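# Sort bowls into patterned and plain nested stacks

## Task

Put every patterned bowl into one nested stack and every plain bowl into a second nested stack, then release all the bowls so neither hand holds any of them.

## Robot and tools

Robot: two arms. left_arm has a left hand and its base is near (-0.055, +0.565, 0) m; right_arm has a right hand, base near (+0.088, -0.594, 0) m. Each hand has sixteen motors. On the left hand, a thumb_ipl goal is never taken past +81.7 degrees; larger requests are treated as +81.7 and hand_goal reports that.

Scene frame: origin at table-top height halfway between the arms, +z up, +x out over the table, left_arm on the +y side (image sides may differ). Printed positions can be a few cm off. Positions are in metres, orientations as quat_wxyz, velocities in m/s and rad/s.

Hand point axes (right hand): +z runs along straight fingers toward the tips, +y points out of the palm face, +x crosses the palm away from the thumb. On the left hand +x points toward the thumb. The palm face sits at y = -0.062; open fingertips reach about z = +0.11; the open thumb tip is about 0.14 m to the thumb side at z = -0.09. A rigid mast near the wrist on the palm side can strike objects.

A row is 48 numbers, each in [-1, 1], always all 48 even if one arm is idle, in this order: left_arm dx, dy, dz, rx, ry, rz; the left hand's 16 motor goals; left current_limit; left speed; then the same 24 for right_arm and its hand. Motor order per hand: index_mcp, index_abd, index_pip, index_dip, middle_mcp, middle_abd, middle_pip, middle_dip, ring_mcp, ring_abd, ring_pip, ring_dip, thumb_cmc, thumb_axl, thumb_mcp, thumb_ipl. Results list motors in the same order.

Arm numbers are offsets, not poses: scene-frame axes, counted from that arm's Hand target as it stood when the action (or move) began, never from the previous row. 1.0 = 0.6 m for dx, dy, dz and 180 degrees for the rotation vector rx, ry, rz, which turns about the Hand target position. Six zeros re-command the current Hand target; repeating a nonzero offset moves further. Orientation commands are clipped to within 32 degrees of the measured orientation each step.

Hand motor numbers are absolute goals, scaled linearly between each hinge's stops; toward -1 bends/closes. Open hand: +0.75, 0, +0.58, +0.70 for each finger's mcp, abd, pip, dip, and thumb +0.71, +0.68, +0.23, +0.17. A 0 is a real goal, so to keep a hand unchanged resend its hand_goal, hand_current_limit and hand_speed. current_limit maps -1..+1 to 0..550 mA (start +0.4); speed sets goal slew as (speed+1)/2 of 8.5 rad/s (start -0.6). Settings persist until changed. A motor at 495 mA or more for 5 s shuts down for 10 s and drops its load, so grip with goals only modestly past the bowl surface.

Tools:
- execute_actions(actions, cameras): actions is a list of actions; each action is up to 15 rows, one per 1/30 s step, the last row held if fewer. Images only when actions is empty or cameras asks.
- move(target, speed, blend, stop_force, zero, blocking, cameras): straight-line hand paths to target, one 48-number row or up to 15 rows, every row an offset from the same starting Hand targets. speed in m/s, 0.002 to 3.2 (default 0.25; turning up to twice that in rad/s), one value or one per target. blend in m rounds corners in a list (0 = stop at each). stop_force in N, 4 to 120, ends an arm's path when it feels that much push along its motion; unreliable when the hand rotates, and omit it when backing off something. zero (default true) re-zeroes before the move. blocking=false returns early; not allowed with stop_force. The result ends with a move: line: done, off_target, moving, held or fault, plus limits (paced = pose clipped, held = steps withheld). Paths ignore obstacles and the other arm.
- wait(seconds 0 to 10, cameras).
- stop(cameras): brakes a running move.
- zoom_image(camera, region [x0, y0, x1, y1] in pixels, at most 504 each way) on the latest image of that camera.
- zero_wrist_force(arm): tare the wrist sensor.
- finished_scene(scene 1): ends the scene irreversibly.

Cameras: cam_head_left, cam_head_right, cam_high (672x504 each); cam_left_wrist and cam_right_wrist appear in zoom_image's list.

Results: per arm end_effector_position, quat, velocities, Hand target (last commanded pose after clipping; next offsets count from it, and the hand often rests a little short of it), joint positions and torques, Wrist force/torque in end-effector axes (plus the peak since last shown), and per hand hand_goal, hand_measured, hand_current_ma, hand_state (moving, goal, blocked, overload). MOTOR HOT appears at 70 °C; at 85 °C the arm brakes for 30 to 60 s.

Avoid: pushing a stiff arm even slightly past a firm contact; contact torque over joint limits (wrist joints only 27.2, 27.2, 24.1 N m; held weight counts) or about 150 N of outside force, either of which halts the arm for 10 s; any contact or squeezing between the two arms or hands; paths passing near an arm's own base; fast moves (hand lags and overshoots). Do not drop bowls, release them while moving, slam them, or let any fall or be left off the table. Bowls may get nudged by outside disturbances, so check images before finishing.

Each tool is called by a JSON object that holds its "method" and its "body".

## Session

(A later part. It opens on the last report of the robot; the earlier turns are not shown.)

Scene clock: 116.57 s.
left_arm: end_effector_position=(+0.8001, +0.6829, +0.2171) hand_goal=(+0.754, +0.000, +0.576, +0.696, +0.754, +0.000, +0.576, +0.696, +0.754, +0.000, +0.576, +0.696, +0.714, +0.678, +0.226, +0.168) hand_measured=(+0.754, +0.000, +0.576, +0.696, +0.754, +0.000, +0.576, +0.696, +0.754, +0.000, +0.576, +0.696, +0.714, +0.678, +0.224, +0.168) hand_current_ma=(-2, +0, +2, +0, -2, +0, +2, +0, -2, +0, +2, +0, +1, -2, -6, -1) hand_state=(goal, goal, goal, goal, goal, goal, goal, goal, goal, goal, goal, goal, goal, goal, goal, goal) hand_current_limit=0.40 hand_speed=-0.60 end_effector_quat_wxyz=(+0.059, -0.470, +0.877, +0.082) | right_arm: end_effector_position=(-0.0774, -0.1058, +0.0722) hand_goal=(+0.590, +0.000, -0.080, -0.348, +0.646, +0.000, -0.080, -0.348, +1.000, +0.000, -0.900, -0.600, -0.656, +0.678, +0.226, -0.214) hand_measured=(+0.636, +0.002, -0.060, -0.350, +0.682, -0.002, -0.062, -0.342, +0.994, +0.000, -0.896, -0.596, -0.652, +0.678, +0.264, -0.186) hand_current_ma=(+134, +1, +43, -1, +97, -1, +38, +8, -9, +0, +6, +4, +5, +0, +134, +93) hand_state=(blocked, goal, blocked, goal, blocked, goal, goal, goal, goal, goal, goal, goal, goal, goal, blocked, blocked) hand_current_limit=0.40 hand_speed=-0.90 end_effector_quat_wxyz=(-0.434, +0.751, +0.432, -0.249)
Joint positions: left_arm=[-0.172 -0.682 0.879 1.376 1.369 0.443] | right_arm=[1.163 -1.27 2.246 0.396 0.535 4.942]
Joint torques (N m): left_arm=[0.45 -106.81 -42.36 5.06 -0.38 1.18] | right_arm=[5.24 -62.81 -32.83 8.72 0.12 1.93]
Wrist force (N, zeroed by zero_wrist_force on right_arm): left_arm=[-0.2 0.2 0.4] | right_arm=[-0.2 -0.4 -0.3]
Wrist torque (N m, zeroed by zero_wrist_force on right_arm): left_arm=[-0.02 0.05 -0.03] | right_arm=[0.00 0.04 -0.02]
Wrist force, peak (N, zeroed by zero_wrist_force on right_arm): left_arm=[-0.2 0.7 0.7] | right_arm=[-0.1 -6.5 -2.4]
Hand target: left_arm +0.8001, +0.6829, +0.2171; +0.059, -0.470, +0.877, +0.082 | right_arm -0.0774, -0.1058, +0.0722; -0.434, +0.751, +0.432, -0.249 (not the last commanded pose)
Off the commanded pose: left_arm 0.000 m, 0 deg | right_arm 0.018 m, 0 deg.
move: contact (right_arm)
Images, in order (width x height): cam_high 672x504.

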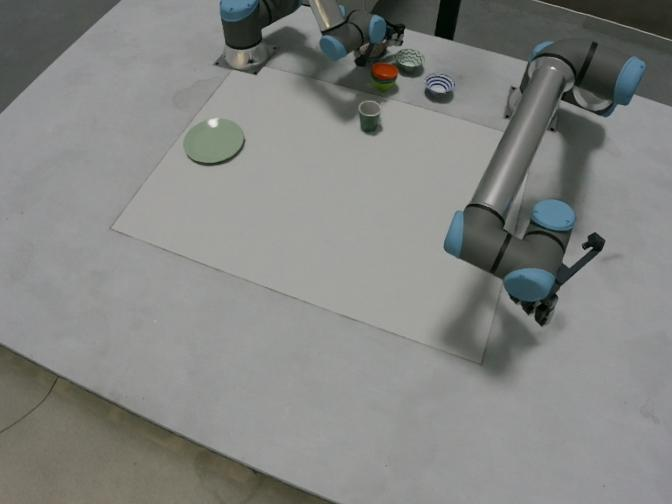

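{"method": "move", "body": {"target": [[0,0,0,0,0,0,0.754,0,0.576,0.696,0.754,0,0.576,0.696,0.754,0,0.576,0.696,0.714,0.678,0.226,0.168,0.4,-0.6,0.0,0,0.055,0,0,0,0.59,0,-0.08,-0.348,0.645,0,-0.08,-0.348,1.0,0,-0.9,-0.6,-0.657,0.678,0.225,-0.215,0.4,-0.9]], "speed": 0.06, "cameras": ["cam_high"]}}

{"method": "zoom_image", "body": {"camera": "cam_high", "region": [350, 30, 400, 73]}}

{"method": "zoom_image", "body": {"camera": "cam_high", "region": [340, 15, 460, 105]}}

Scene clock: 119.03 s.
left_arm: end_effector_position=(+0.8001, +0.6829, +0.2171) hand_goal=(+0.754, +0.000, +0.576, +0.696, +0.754, +0.000, +0.576, +0.696, +0.754, +0.000, +0.576, +0.696, +0.714, +0.678, +0.226, +0.168) hand_measured=(+0.754, +0.000, +0.576, +0.696, +0.754, +0.000, +0.576, +0.696, +0.754, +0.000, +0.576, +0.696, +0.714, +0.678, +0.224, +0.168) hand_current_ma=(-2, +0, +2, +0, -2, +0, +2, +0, -2, +0, +2, +0, +1, -2, -6, -1) hand_state=(goal, goal, goal, goal, goal, goal, goal, goal, goal, goal, goal, goal, goal, goal, goal, goal) hand_current_limit=0.40 hand_speed=-0.60 end_effector_quat_wxyz=(+0.059, -0.470, +0.877, +0.082) | right_arm: end_effector_position=(-0.0774, -0.1058, +0.1050) hand_goal=(+0.590, +0.000, -0.080, -0.348, +0.646, +0.000, -0.080, -0.348, +1.000, +0.000, -0.900, -0.600, -0.656, +0.678, +0.226, -0.214) hand_measured=(+0.634, +0.002, -0.060, -0.342, +0.680, -0.002, -0.062, -0.336, +0.994, +0.000, -0.896, -0.596, -0.652, +0.678, +0.264, -0.186) hand_current_ma=(+132, +1, +43, +8, +92, -1, +38, +22, -9, +0, +6, +4, +5, +0, +134, +93) hand_state=(blocked, goal, blocked, goal, blocked, goal, goal, goal, goal, goal, goal, goal, goal, goal, blocked, blocked) hand_current_limit=0.40 hand_speed=-0.90 end_effector_quat_wxyz=(-0.434, +0.751, +0.432, -0.249)
Joint positions: left_arm=[-0.172 -0.682 0.879 1.376 1.369 0.443] | right_arm=[1.163 -1.325 2.231 0.466 0.535 4.942]
Joint torques (N m): left_arm=[-0.5 -105.92 -41.87 4.76 -0.34 0.99] | right_arm=[-6.01 -61.14 -36.49 9.1 -1.2 -0.43]
Wrist force (N, zeroed by zero_wrist_force on right_arm): left_arm=[-0.4 0.1 0.3] | right_arm=[0.1 1.3 0.9]
Wrist torque (N m, zeroed by zero_wrist_force on right_arm): left_arm=[-0.02 0.06 -0.04] | right_arm=[-0.10 -0.01 -0.03]
Wrist force, peak (N, zeroed by zero_wrist_force on right_arm): left_arm=[-0.7 -0.2 0.5] | right_arm=[0.0 1.5 0.9]
Hand target: left_arm +0.8001, +0.6829, +0.2171; +0.059, -0.470, +0.877, +0.082 | right_arm -0.0774, -0.1058, +0.1052; -0.434, +0.751, +0.432, -0.249
Off the commanded pose: left_arm 0.000 m, 0 deg | right_arm 0.000 m, 0 deg.
move: done
Images, in order (width x height): cam_high 672x504.

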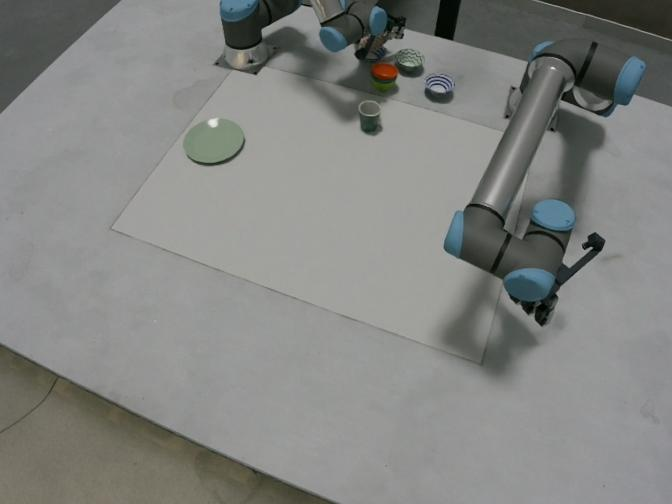

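Scaled by 10.080.

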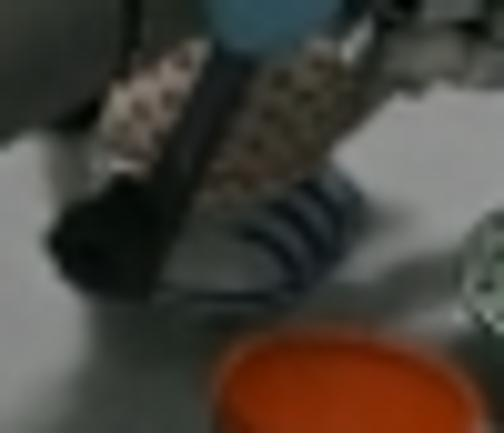

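Scaled by 4.200.

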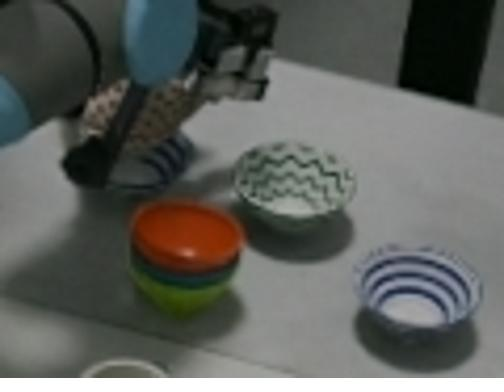

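{"method": "move", "body": {"target": [[0,0,0,0,0,0,0.754,0,0.576,0.696,0.754,0,0.576,0.696,0.754,0,0.576,0.696,0.714,0.678,0.226,0.168,0.4,-0.6,0.009,-0.012,0,0,0,0,0.59,0,-0.08,-0.348,0.645,0,-0.08,-0.348,1.0,0,-0.9,-0.6,-0.657,0.678,0.225,-0.215,0.4,-0.9],[0,0,0,0,0,0,0.754,0,0.576,0.696,0.754,0,0.576,0.696,0.754,0,0.576,0.696,0.714,0.678,0.226,0.168,0.4,-0.6,0.009,-0.012,-0.042,0,0,0,0.59,0,-0.08,-0.348,0.645,0,-0.08,-0.348,1.0,0,-0.9,-0.6,-0.657,0.678,0.225,-0.215,0.4,-0.9],[0,0,0,0,0,0,0.754,0,0.576,0.696,0.754,0,0.576,0.696,0.754,0,0.576,0.696,0.714,0.678,0.226,0.168,0.4,-0.6,0.009,-0.012,-0.085,0,0,0,0.59,0,-0.08,-0.348,0.645,0,-0.08,-0.348,1.0,0,-0.9,-0.6,-0.657,0.678,0.225,-0.215,0.4,-0.9]], "speed": [0.05,0.05,0.02], "stop_force": 4, "cameras": ["cam_high"]}}

{"method": "zoom_image", "body": {"camera": "cam_high", "region": [350, 30, 400, 73]}}

Scene clock: 122.37 s.
left_arm: end_effector_position=(+0.8001, +0.6829, +0.2171) hand_goal=(+0.754, +0.000, +0.576, +0.696, +0.754, +0.000, +0.576, +0.696, +0.754, +0.000, +0.576, +0.696, +0.714, +0.678, +0.226, +0.168) hand_measured=(+0.754, +0.000, +0.576, +0.696, +0.754, +0.000, +0.576, +0.696, +0.754, +0.000, +0.576, +0.696, +0.714, +0.678, +0.224, +0.168) hand_current_ma=(-2, +0, +2, +0, -2, +0, +2, +0, -2, +0, +2, +0, +1, -2, -6, -1) hand_state=(goal, goal, goal, goal, goal, goal, goal, goal, goal, goal, goal, goal, goal, goal, goal, goal) hand_current_limit=0.40 hand_speed=-0.60 end_effector_quat_wxyz=(+0.059, -0.470, +0.877, +0.082) | right_arm: end_effector_position=(-0.0720, -0.1130, +0.0728) hand_goal=(+0.590, +0.000, -0.080, -0.348, +0.646, +0.000, -0.080, -0.348, +1.000, +0.000, -0.900, -0.600, -0.656, +0.678, +0.226, -0.214) hand_measured=(+0.632, +0.002, -0.062, -0.346, +0.680, -0.002, -0.062, -0.336, +0.994, +0.000, -0.896, -0.596, -0.654, +0.678, +0.264, -0.190) hand_current_ma=(+122, +1, +36, +2, +88, -1, +38, +22, -9, +0, +6, +4, +2, +0, +134, +80) hand_state=(blocked, goal, goal, goal, blocked, goal, goal, goal, goal, goal, goal, goal, goal, goal, blocked, blocked) hand_current_limit=0.40 hand_speed=-0.90 end_effector_quat_wxyz=(-0.434, +0.751, +0.432, -0.249)
Joint positions: left_arm=[-0.172 -0.682 0.879 1.376 1.369 0.443] | right_arm=[1.142 -1.273 2.261 0.419 0.531 4.902]
Joint torques (N m): left_arm=[-0.28 -107.94 -41.46 4.7 -0.48 1.34] | right_arm=[-1.27 -63.38 -32.67 9.05 -0.61 -0.87]
Wrist force (N, zeroed by zero_wrist_force on right_arm): left_arm=[0.0 0.5 0.0] | right_arm=[0.3 1.2 -0.1]
Wrist torque (N m, zeroed by zero_wrist_force on right_arm): left_arm=[0.07 0.01 -0.01] | right_arm=[-0.02 0.04 0.11]
Wrist force, peak (N, zeroed by zero_wrist_force on right_arm): left_arm=[-0.9 0.1 0.5] | right_arm=[0.3 -4.2 -1.4]
Hand target: left_arm +0.8001, +0.6829, +0.2171; +0.059, -0.470, +0.877, +0.082 | right_arm -0.0720, -0.1130, +0.0728; -0.434, +0.751, +0.432, -0.249 (not the last commanded pose)
Off the commanded pose: left_arm 0.000 m, 0 deg | right_arm 0.019 m, 0 deg.
move: contact (right_arm); path passed 2 of 3 targets
Images, in order (width x height): cam_high 672x504.

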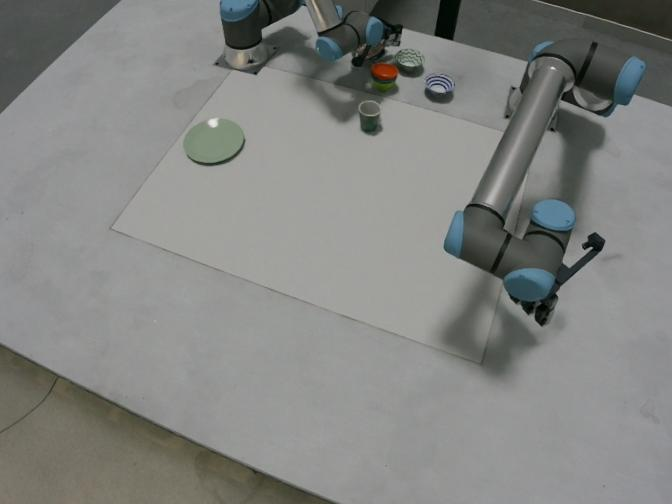

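Scaled by 10.080.

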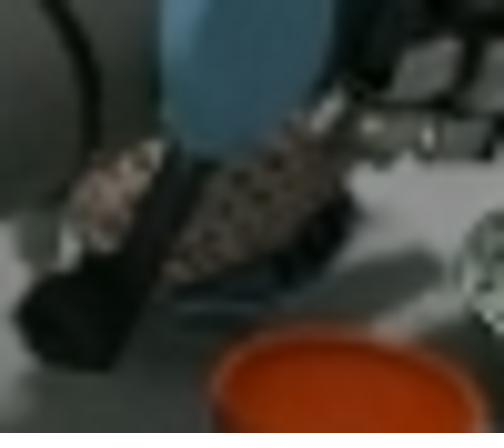

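{"method": "move", "body": {"target": [[0,0,0,0,0,0,0.754,0,0.576,0.696,0.754,0,0.576,0.696,0.754,0,0.576,0.696,0.714,0.678,0.226,0.168,0.4,-0.6,0.0,0,0.105,0,0,0,0.59,0,-0.08,-0.348,0.645,0,-0.08,-0.348,1.0,0,-0.9,-0.6,-0.657,0.678,0.225,-0.215,0.4,-0.9]], "speed": 0.1, "cameras": ["cam_high"]}}

{"method": "zoom_image", "body": {"camera": "cam_high", "region": [345, 15, 395, 65]}}

{"method": "zoom_image", "body": {"camera": "cam_high", "region": [353, 25, 378, 50]}}

Scene clock: 124.77 s.
left_arm: end_effector_position=(+0.8001, +0.6829, +0.2171) hand_goal=(+0.754, +0.000, +0.576, +0.696, +0.754, +0.000, +0.576, +0.696, +0.754, +0.000, +0.576, +0.696, +0.714, +0.678, +0.226, +0.168) hand_measured=(+0.754, +0.000, +0.576, +0.696, +0.754, +0.000, +0.576, +0.696, +0.754, +0.000, +0.576, +0.696, +0.714, +0.678, +0.224, +0.168) hand_current_ma=(-2, +0, +2, +0, -2, +0, +2, +0, -2, +0, +2, +0, +1, -2, -6, -1) hand_state=(goal, goal, goal, goal, goal, goal, goal, goal, goal, goal, goal, goal, goal, goal, goal, goal) hand_current_limit=0.40 hand_speed=-0.60 end_effector_quat_wxyz=(+0.059, -0.470, +0.877, +0.082) | right_arm: end_effector_position=(-0.0720, -0.1130, +0.1357) hand_goal=(+0.590, +0.000, -0.080, -0.348, +0.646, +0.000, -0.080, -0.348, +1.000, +0.000, -0.900, -0.600, -0.656, +0.678, +0.226, -0.214) hand_measured=(+0.632, +0.002, -0.062, -0.342, +0.678, -0.002, -0.062, -0.336, +0.994, +0.000, -0.896, -0.596, -0.654, +0.678, +0.264, -0.190) hand_current_ma=(+121, +1, +38, +7, +88, -1, +38, +22, -9, +0, +6, +4, +3, +0, +134, +80) hand_state=(blocked, goal, goal, goal, blocked, goal, goal, goal, goal, goal, goal, goal, goal, goal, blocked, blocked) hand_current_limit=0.40 hand_speed=-0.90 end_effector_quat_wxyz=(-0.434, +0.751, +0.432, -0.249)
Joint positions: left_arm=[-0.172 -0.682 0.879 1.376 1.369 0.443] | right_arm=[1.142 -1.377 2.228 0.555 0.531 4.902]
Joint torques (N m): left_arm=[-0.21 -106.56 -41.74 4.88 0.02 0.99] | right_arm=[-5.32 -59.91 -38.03 9.37 -4.02 -0.8]
Wrist force (N, zeroed by zero_wrist_force on right_arm): left_arm=[0.1 -0.4 0.2] | right_arm=[0.3 1.4 0.8]
Wrist torque (N m, zeroed by zero_wrist_force on right_arm): left_arm=[-0.07 0.00 0.02] | right_arm=[-0.11 -0.04 0.12]
Wrist force, peak (N, zeroed by zero_wrist_force on right_arm): left_arm=[-0.9 0.0 0.2] | right_arm=[0.2 2.3 0.7]
Hand target: left_arm +0.8001, +0.6829, +0.2171; +0.059, -0.470, +0.877, +0.082 | right_arm -0.0720, -0.1130, +0.1358; -0.434, +0.751, +0.432, -0.249
Off the commanded pose: left_arm 0.000 m, 0 deg | right_arm 0.000 m, 0 deg.
move: done
Images, in order (width x height): cam_high 672x504.

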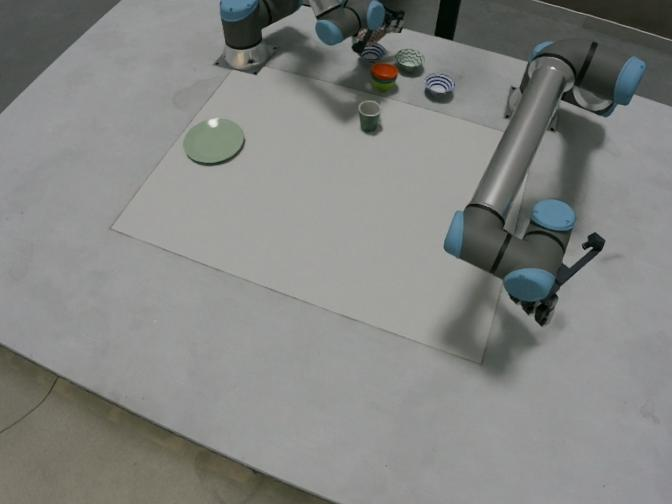

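Scaled by 10.080.

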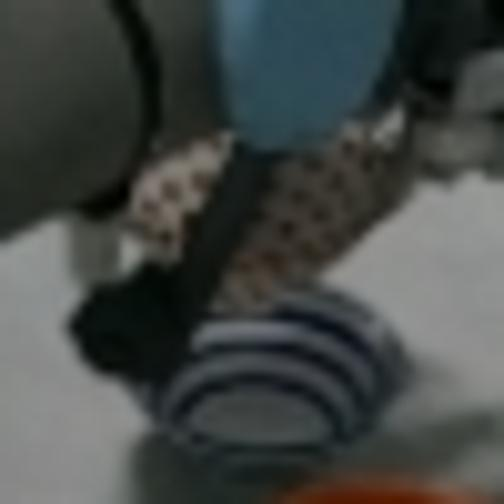

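Scaled by 20.160.

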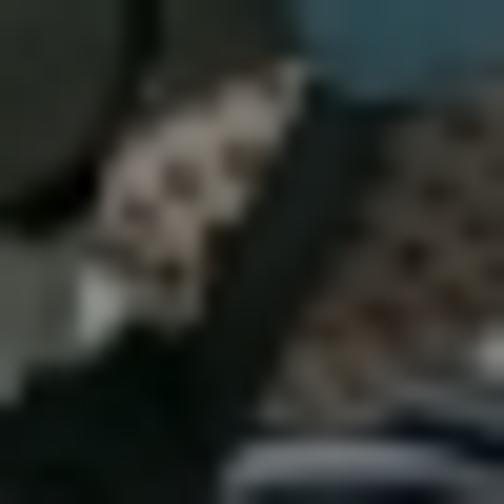

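{"method": "move", "body": {"target": [[0,0,0,0,0,0,0.754,0,0.576,0.696,0.754,0,0.576,0.696,0.754,0,0.576,0.696,0.714,0.678,0.226,0.168,0.4,-0.6,0.0,0,0,-0.0278,-0.0481,0,0.59,0,-0.08,-0.348,0.645,0,-0.08,-0.348,1.0,0,-0.9,-0.6,-0.657,0.678,0.225,-0.215,0.4,-0.9]], "speed": 0.15, "cameras": ["cam_high"]}}

{"method": "zoom_image", "body": {"camera": "cam_high", "region": [345, 15, 395, 65]}}

Scene clock: 126.67 s.
left_arm: end_effector_position=(+0.8001, +0.6829, +0.2171) hand_goal=(+0.754, +0.000, +0.576, +0.696, +0.754, +0.000, +0.576, +0.696, +0.754, +0.000, +0.576, +0.696, +0.714, +0.678, +0.226, +0.168) hand_measured=(+0.754, +0.000, +0.576, +0.696, +0.754, +0.000, +0.576, +0.696, +0.754, +0.000, +0.576, +0.696, +0.714, +0.678, +0.224, +0.168) hand_current_ma=(-2, +0, +2, +0, -2, +0, +2, +0, -2, +0, +2, +0, +1, -2, -6, -1) hand_state=(goal, goal, goal, goal, goal, goal, goal, goal, goal, goal, goal, goal, goal, goal, goal, goal) hand_current_limit=0.40 hand_speed=-0.60 end_effector_quat_wxyz=(+0.059, -0.470, +0.877, +0.082) | right_arm: end_effector_position=(-0.0720, -0.1130, +0.1358) hand_goal=(+0.590, +0.000, -0.080, -0.348, +0.646, +0.000, -0.080, -0.348, +1.000, +0.000, -0.900, -0.600, -0.656, +0.678, +0.226, -0.214) hand_measured=(+0.632, +0.002, -0.062, -0.342, +0.678, -0.002, -0.062, -0.336, +0.994, +0.000, -0.896, -0.596, -0.654, +0.678, +0.264, -0.190) hand_current_ma=(+120, +1, +39, +8, +88, -1, +38, +23, -9, +0, +6, +4, +4, +0, +134, +80) hand_state=(blocked, goal, goal, goal, blocked, goal, goal, goal, goal, goal, goal, goal, goal, goal, blocked, blocked) hand_current_limit=0.40 hand_speed=-0.90 end_effector_quat_wxyz=(-0.367, +0.785, +0.452, -0.211)
Joint positions: left_arm=[-0.172 -0.682 0.879 1.376 1.369 0.443] | right_arm=[1.236 -1.398 2.17 0.577 0.718 5.002]
Joint torques (N m): left_arm=[0.23 -105.75 -42.54 4.94 -0.51 0.92] | right_arm=[9.72 -60.61 -40.44 8.85 0.4 2.31]
Wrist force (N, zeroed by zero_wrist_force on right_arm): left_arm=[0.3 0.4 0.6] | right_arm=[0.2 1.3 0.9]
Wrist torque (N m, zeroed by zero_wrist_force on right_arm): left_arm=[0.00 -0.01 0.01] | right_arm=[-0.08 -0.12 -0.03]
Wrist force, peak (N, zeroed by zero_wrist_force on right_arm): left_arm=[-0.3 0.8 0.8] | right_arm=[0.5 1.6 1.0]
Hand target: left_arm +0.8001, +0.6829, +0.2171; +0.059, -0.470, +0.877, +0.082 | right_arm -0.0720, -0.1130, +0.1358; -0.367, +0.785, +0.452, -0.210
Off the commanded pose: left_arm 0.000 m, 0 deg | right_arm 0.000 m, 0 deg.
move: done
Images, in order (width x height): cam_high 672x504.

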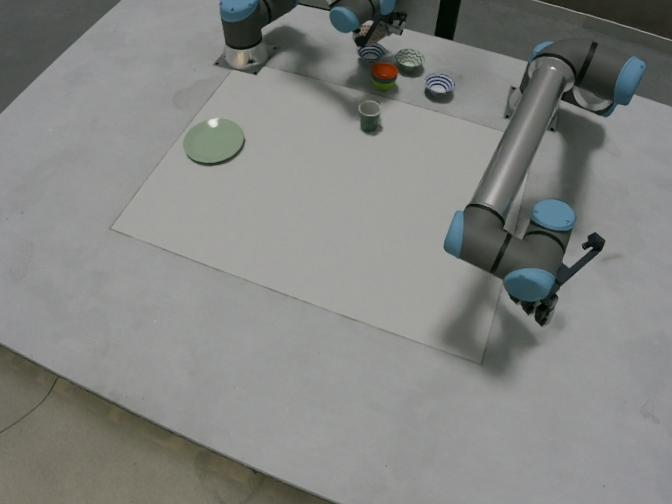

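Scaled by 10.080.

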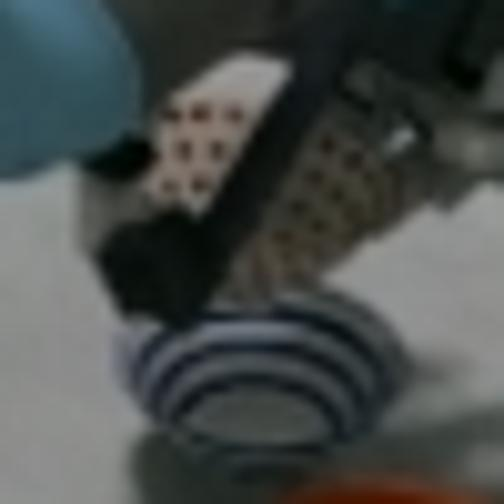

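{"method": "move", "body": {"target": [[0,0,0,0,0,0,0.754,0,0.576,0.696,0.754,0,0.576,0.696,0.754,0,0.576,0.696,0.714,0.678,0.226,0.168,0.4,-0.6,0.01,-0.0067,0,0,0,0,0.59,0,-0.08,-0.348,0.645,0,-0.08,-0.348,1.0,0,-0.9,-0.6,-0.657,0.678,0.225,-0.215,0.4,-0.9],[0,0,0,0,0,0,0.754,0,0.576,0.696,0.754,0,0.576,0.696,0.754,0,0.576,0.696,0.714,0.678,0.226,0.168,0.4,-0.6,0.01,-0.0067,-0.0843,0,0,0,0.59,0,-0.08,-0.348,0.645,0,-0.08,-0.348,1.0,0,-0.9,-0.6,-0.657,0.678,0.225,-0.215,0.4,-0.9]], "speed": [0.05,0.08], "blend": 0.004, "cameras": ["cam_high"]}}

{"method": "zoom_image", "body": {"camera": "cam_high", "region": [345, 15, 395, 65]}}

Scene clock: 128.53 s.
left_arm: end_effector_position=(+0.8001, +0.6829, +0.2171) hand_goal=(+0.754, +0.000, +0.576, +0.696, +0.754, +0.000, +0.576, +0.696, +0.754, +0.000, +0.576, +0.696, +0.714, +0.678, +0.226, +0.168) hand_measured=(+0.754, +0.000, +0.576, +0.696, +0.754, +0.000, +0.576, +0.696, +0.754, +0.000, +0.576, +0.696, +0.714, +0.678, +0.224, +0.168) hand_current_ma=(-2, +0, +2, +0, -2, +0, +2, +0, -2, +0, +2, +0, +1, -2, -6, -1) hand_state=(goal, goal, goal, goal, goal, goal, goal, goal, goal, goal, goal, goal, goal, goal, goal, goal) hand_current_limit=0.40 hand_speed=-0.60 end_effector_quat_wxyz=(+0.059, -0.470, +0.877, +0.082) | right_arm: end_effector_position=(-0.0660, -0.1170, +0.0854) hand_goal=(+0.590, +0.000, -0.080, -0.348, +0.646, +0.000, -0.080, -0.348, +1.000, +0.000, -0.900, -0.600, -0.656, +0.678, +0.226, -0.214) hand_measured=(+0.632, +0.002, -0.060, -0.342, +0.678, -0.002, -0.062, -0.336, +0.994, +0.000, -0.896, -0.596, -0.652, +0.678, +0.264, -0.190) hand_current_ma=(+120, +1, +40, +8, +88, -1, +39, +23, -9, +0, +6, +4, +4, +0, +134, +80) hand_state=(blocked, goal, goal, goal, blocked, goal, goal, goal, goal, goal, goal, goal, goal, goal, blocked, blocked) hand_current_limit=0.40 hand_speed=-0.90 end_effector_quat_wxyz=(-0.367, +0.785, +0.452, -0.211)
Joint positions: left_arm=[-0.172 -0.682 0.879 1.376 1.369 0.443] | right_arm=[1.218 -1.326 2.211 0.484 0.715 4.976]
Joint torques (N m): left_arm=[-0.74 -105.57 -42.84 4.74 -0.17 0.92] | right_arm=[10.99 -38.94 -13.4 1.44 -3.99 1.64]
Wrist force (N, zeroed by zero_wrist_force on right_arm): left_arm=[0.1 0.5 0.6] | right_arm=[0.2 1.4 1.2]
Wrist torque (N m, zeroed by zero_wrist_force on right_arm): left_arm=[0.02 -0.01 0.01] | right_arm=[-0.08 -0.10 0.08]
Wrist force, peak (N, zeroed by zero_wrist_force on right_arm): left_arm=[-0.7 0.6 0.6] | right_arm=[0.2 1.7 1.5]
Hand target: left_arm +0.8001, +0.6829, +0.2171; +0.059, -0.470, +0.877, +0.082 | right_arm -0.0660, -0.1170, +0.0853; -0.367, +0.785, +0.452, -0.210
Off the commanded pose: left_arm 0.000 m, 0 deg | right_arm 0.000 m, 0 deg.
move: done; blend cut to 0.0036 m at target 1
Images, in order (width x height): cam_high 672x504.

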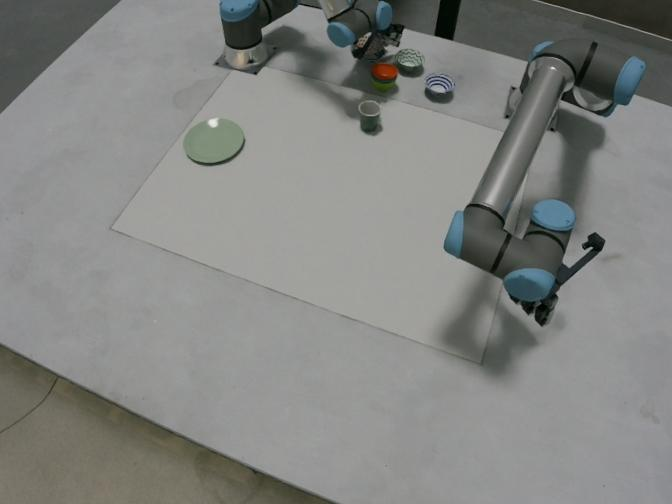

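Scaled by 10.080.

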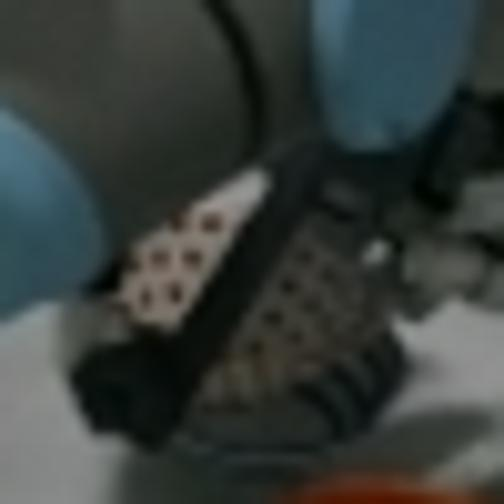

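{"method": "move", "body": {"target": [[0,0,0,0,0,0,0.754,0,0.576,0.696,0.754,0,0.576,0.696,0.754,0,0.576,0.696,0.714,0.678,0.226,0.168,0.4,-0.6,-0.0067,0,0,0,0,0,0.59,0,-0.08,-0.348,0.645,0,-0.08,-0.348,1.0,0,-0.9,-0.6,-0.657,0.678,0.225,-0.215,0.4,-0.9],[0,0,0,0,0,0,0.754,0,0.576,0.696,0.754,0,0.576,0.696,0.754,0,0.576,0.696,0.714,0.678,0.226,0.168,0.4,-0.6,-0.0067,0,-0.063,0,0,0,0.59,0,-0.08,-0.348,0.645,0,-0.08,-0.348,1.0,0,-0.9,-0.6,-0.657,0.678,0.225,-0.215,0.4,-0.9]], "speed": [0.03,0.02], "stop_force": 4, "cameras": ["cam_high"]}}

{"method": "zoom_image", "body": {"camera": "cam_high", "region": [345, 15, 395, 65]}}

Scene clock: 130.63 s.
left_arm: end_effector_position=(+0.8001, +0.6829, +0.2171) hand_goal=(+0.754, +0.000, +0.576, +0.696, +0.754, +0.000, +0.576, +0.696, +0.754, +0.000, +0.576, +0.696, +0.714, +0.678, +0.226, +0.168) hand_measured=(+0.754, +0.000, +0.576, +0.696, +0.754, +0.000, +0.576, +0.696, +0.754, +0.000, +0.576, +0.696, +0.714, +0.678, +0.224, +0.168) hand_current_ma=(-2, +0, +2, +0, -2, +0, +2, +0, -2, +0, +2, +0, +1, -2, -6, -1) hand_state=(goal, goal, goal, goal, goal, goal, goal, goal, goal, goal, goal, goal, goal, goal, goal, goal) hand_current_limit=0.40 hand_speed=-0.60 end_effector_quat_wxyz=(+0.059, -0.470, +0.877, +0.082) | right_arm: end_effector_position=(-0.0700, -0.1170, +0.0757) hand_goal=(+0.590, +0.000, -0.080, -0.348, +0.646, +0.000, -0.080, -0.348, +1.000, +0.000, -0.900, -0.600, -0.656, +0.678, +0.226, -0.214) hand_measured=(+0.632, +0.002, -0.064, -0.348, +0.678, -0.002, -0.062, -0.338, +0.994, +0.000, -0.896, -0.596, -0.652, +0.678, +0.264, -0.192) hand_current_ma=(+120, +2, +32, +0, +84, -1, +38, +17, -9, +0, +6, +4, +4, +0, +134, +72) hand_state=(blocked, goal, goal, goal, blocked, goal, goal, goal, goal, goal, goal, goal, goal, goal, blocked, blocked) hand_current_limit=0.40 hand_speed=-0.90 end_effector_quat_wxyz=(-0.367, +0.785, +0.452, -0.211)
Joint positions: left_arm=[-0.172 -0.682 0.879 1.376 1.369 0.443] | right_arm=[1.228 -1.313 2.215 0.455 0.717 4.99]
Joint torques (N m): left_arm=[0.14 -104.96 -41.75 5.01 -0.16 0.89] | right_arm=[3.37 -64.11 -35.59 8.85 0.2 0.36]
Wrist force (N, zeroed by zero_wrist_force on right_arm): left_arm=[-0.2 0.2 0.4] | right_arm=[0.1 0.3 0.3]
Wrist torque (N m, zeroed by zero_wrist_force on right_arm): left_arm=[-0.01 0.05 -0.03] | right_arm=[-0.08 -0.10 0.08]
Wrist force, peak (N, zeroed by zero_wrist_force on right_arm): left_arm=[-0.2 0.6 1.0] | right_arm=[0.2 -6.0 -2.9]
Hand target: left_arm +0.8001, +0.6829, +0.2171; +0.059, -0.470, +0.877, +0.082 | right_arm -0.0700, -0.1170, +0.0757; -0.367, +0.785, +0.452, -0.210 (not the last commanded pose)
Off the commanded pose: left_arm 0.000 m, 0 deg | right_arm 0.028 m, 0 deg.
move: contact (right_arm); path passed 1 of 2 targets
Images, in order (width x height): cam_high 672x504.

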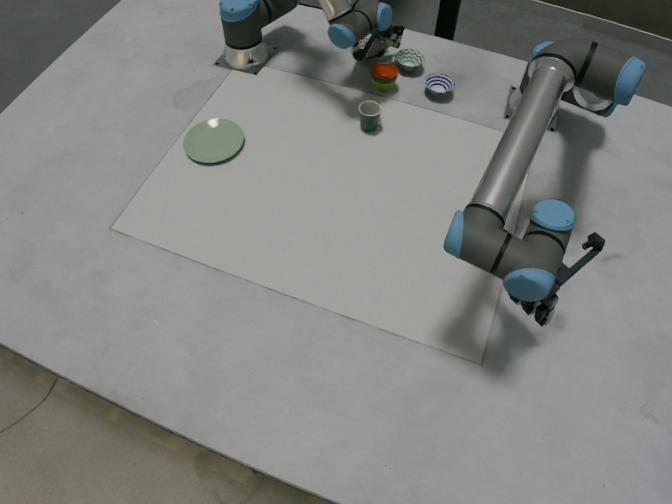

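Scaled by 10.080.

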